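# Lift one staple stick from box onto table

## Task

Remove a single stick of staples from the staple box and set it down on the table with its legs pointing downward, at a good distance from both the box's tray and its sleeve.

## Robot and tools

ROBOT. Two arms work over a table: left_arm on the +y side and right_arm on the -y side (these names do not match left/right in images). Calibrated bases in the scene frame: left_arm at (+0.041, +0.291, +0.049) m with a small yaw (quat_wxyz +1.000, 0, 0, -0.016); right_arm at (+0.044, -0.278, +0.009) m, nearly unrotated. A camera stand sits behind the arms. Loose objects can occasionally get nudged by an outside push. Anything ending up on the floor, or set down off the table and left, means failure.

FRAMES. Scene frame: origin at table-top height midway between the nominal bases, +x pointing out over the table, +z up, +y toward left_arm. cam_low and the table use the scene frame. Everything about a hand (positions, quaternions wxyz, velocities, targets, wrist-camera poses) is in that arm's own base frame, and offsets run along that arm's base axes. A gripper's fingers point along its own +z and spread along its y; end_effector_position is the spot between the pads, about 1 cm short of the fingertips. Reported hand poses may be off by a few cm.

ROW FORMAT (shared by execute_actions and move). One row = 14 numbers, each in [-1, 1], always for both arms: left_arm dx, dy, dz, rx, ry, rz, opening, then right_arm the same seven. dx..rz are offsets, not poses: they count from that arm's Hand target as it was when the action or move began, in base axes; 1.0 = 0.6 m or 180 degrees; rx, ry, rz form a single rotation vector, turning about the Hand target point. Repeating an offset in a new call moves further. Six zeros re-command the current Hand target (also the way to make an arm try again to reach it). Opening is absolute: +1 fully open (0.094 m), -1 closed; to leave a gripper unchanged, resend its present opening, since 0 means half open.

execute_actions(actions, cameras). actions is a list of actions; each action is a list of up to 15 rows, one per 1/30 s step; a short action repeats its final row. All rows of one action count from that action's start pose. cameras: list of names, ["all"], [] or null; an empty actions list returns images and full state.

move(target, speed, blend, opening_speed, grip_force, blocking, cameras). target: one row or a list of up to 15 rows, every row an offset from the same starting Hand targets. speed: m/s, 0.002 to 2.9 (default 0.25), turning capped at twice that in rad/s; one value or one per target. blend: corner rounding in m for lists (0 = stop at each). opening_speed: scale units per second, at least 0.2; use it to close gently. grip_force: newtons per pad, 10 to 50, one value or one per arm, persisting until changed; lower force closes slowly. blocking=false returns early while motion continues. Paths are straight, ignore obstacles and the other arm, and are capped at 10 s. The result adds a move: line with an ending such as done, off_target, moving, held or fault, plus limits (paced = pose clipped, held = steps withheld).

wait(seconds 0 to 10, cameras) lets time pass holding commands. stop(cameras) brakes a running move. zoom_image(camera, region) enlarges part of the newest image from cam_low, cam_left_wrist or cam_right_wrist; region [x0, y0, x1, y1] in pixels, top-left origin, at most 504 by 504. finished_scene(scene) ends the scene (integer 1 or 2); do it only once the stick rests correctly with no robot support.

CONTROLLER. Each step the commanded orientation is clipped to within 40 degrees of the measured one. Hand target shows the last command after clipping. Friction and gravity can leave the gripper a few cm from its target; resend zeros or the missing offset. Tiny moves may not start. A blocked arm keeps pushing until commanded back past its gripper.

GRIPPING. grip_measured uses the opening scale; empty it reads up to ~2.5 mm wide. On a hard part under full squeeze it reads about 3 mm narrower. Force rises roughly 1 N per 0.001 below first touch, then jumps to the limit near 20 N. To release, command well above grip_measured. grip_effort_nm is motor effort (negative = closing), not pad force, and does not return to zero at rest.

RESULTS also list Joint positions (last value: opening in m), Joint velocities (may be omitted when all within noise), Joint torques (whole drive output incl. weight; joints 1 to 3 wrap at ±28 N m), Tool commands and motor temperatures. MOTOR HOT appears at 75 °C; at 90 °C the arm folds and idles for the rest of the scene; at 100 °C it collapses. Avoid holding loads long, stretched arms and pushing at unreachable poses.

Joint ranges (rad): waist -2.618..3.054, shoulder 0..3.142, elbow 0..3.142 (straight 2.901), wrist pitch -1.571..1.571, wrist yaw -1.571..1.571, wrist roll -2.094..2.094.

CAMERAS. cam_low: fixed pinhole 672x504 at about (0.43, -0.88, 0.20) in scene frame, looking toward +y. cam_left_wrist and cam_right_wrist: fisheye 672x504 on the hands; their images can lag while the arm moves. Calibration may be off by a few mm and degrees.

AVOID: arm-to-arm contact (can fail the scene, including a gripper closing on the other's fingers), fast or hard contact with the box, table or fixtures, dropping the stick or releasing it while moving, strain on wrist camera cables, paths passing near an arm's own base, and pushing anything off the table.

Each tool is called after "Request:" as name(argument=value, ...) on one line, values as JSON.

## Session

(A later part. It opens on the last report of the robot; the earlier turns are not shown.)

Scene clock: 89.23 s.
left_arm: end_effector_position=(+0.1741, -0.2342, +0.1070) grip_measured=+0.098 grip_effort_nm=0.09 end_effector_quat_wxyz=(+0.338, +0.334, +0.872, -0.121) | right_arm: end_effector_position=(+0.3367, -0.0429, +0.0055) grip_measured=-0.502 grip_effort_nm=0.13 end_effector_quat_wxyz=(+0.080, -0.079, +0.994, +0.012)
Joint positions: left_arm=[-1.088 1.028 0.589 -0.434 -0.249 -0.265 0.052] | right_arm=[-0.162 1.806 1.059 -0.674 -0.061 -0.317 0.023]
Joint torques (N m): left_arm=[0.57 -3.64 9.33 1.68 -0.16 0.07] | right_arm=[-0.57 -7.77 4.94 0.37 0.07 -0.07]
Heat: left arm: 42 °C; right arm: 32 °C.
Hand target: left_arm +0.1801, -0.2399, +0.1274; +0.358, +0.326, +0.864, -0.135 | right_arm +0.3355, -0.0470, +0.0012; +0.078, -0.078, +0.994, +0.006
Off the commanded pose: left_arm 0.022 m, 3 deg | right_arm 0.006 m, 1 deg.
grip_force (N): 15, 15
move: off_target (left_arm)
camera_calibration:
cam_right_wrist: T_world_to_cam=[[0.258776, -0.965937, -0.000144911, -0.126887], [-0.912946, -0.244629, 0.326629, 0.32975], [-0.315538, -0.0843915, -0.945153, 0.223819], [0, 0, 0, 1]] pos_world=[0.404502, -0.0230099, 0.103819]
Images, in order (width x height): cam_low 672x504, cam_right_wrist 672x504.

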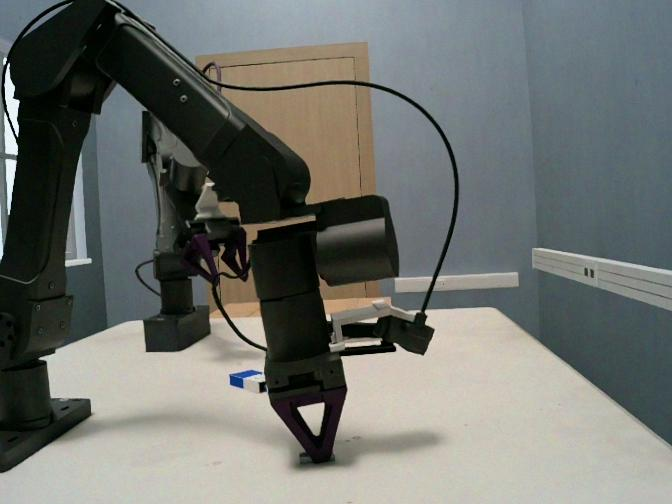

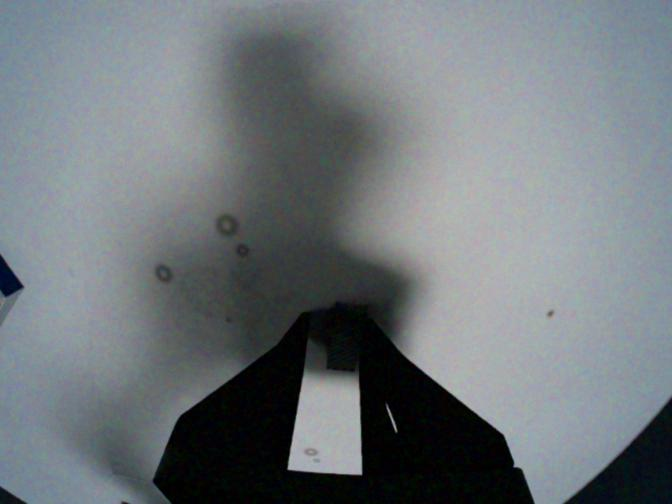

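Request:
move(target=[[0, 0, 0, 0, 0, 0, 0.1, 0, 0, 0, 0, 0, 0, -0.2], [0, 0, 0, 0, 0, 0, 0.1, 0.018, -0.0015, 0.045, 0, 0, 0, -0.2], [0, 0, 0, 0, 0, 0, 0.1, 0.018, -0.0015, 0.13, 0, 0, 0, -0.2]], speed=[0.05, 0.06, 0.12], blend=[0, 0.01, 0], opening_speed=0.5, cameras=["all"])

Request:
zoom_image(camera="cam_low", region=[275, 415, 365, 480])

Request:
zoom_image(camera="cam_right_wrist", region=[260, 220, 430, 340])

Scene clock: 92.50 s.
left_arm: end_effector_position=(+0.1741, -0.2342, +0.1070) grip_measured=+0.098 grip_effort_nm=0.09 end_effector_quat_wxyz=(+0.338, +0.334, +0.872, -0.121) | right_arm: end_effector_position=(+0.3403, -0.0451, +0.0657) grip_measured=-0.202 grip_effort_nm=0.11 end_effector_quat_wxyz=(+0.060, -0.078, +0.995, +0.013)
Joint positions: left_arm=[-1.088 1.028 0.589 -0.434 -0.249 -0.265 0.052] | right_arm=[-0.162 1.767 1.274 -0.967 -0.053 -0.317 0.037]
Joint torques (N m): left_arm=[0.58 -3.64 9.33 1.68 -0.16 0.07] | right_arm=[-0.31 -10.45 8.1 0.09 -0.02 -0.03]
Heat: left arm: 42 °C; right arm: 32 °C.
Hand target: left_arm +0.1801, -0.2399, +0.1274; +0.358, +0.326, +0.864, -0.135 | right_arm +0.3463, -0.0479, +0.0793; +0.078, -0.078, +0.994, +0.006
Off the commanded pose: left_arm 0.022 m, 3 deg | right_arm 0.015 m, 2 deg.
grip_force (N): 15, 15
move: off_target (left_arm, right_arm)
camera_calibration:
cam_left_wrist: T_world_to_cam=[[-0.584829, -0.808439, 0.0663383, -0.097791], [-0.797214, 0.557753, -0.231, 0.327845], [0.149749, -0.187981, -0.97069, 0.154673], [0, 0, 0, 1]] pos_world=[0.18101, -0.232839, 0.232359]
cam_right_wrist: T_world_to_cam=[[0.25755, -0.966228, -0.00847878, -0.128894], [-0.899491, -0.242948, 0.36317, 0.305873], [-0.352965, -0.0859077, -0.931684, 0.29357], [0, 0, 0, 1]] pos_world=[0.411946, -0.0250095, 0.161338]

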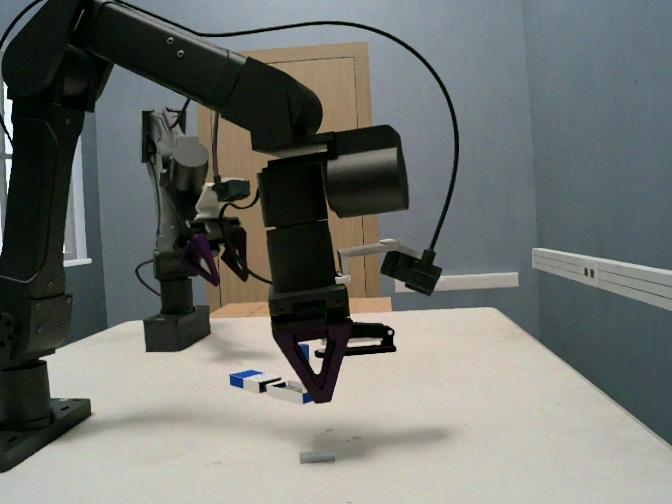

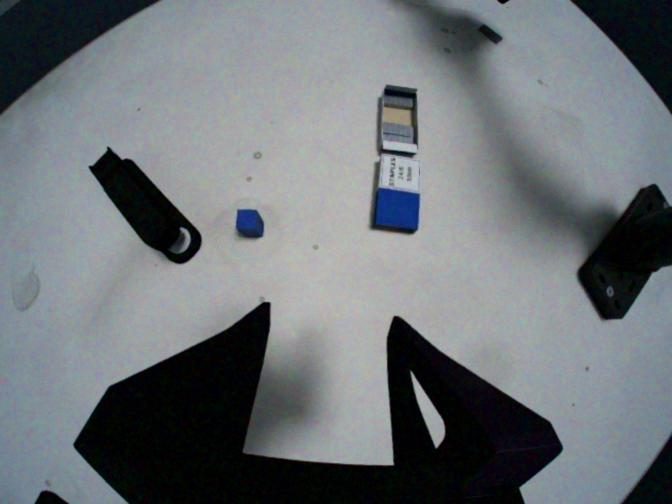

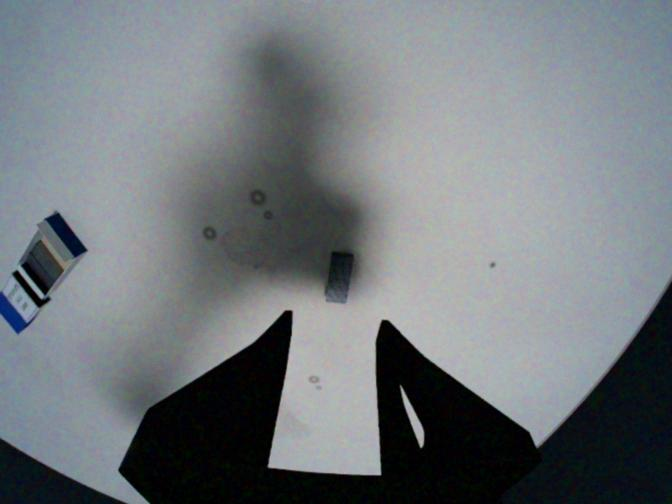

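Scaled by 5.600 from the camera's 672x504 image, which has a finer 960x720 frame.

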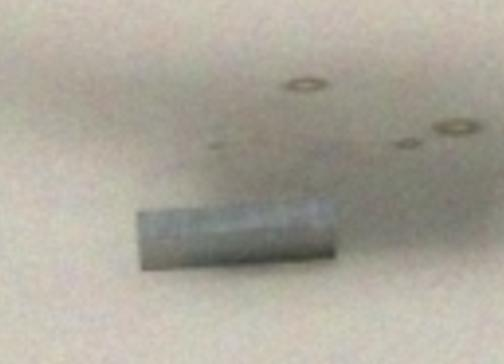

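Scaled by 2.965 from the camera's 672x504 image, which has a finer 960x720 frame.

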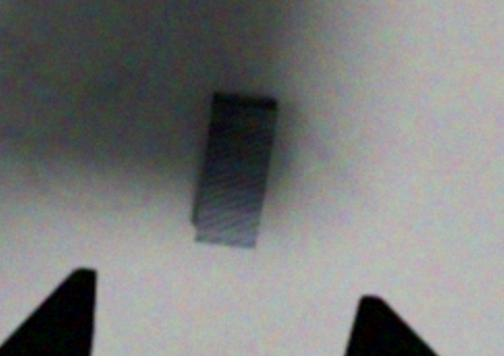

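Request:
finished_scene(scene=2)

The scene is finished: the task was done.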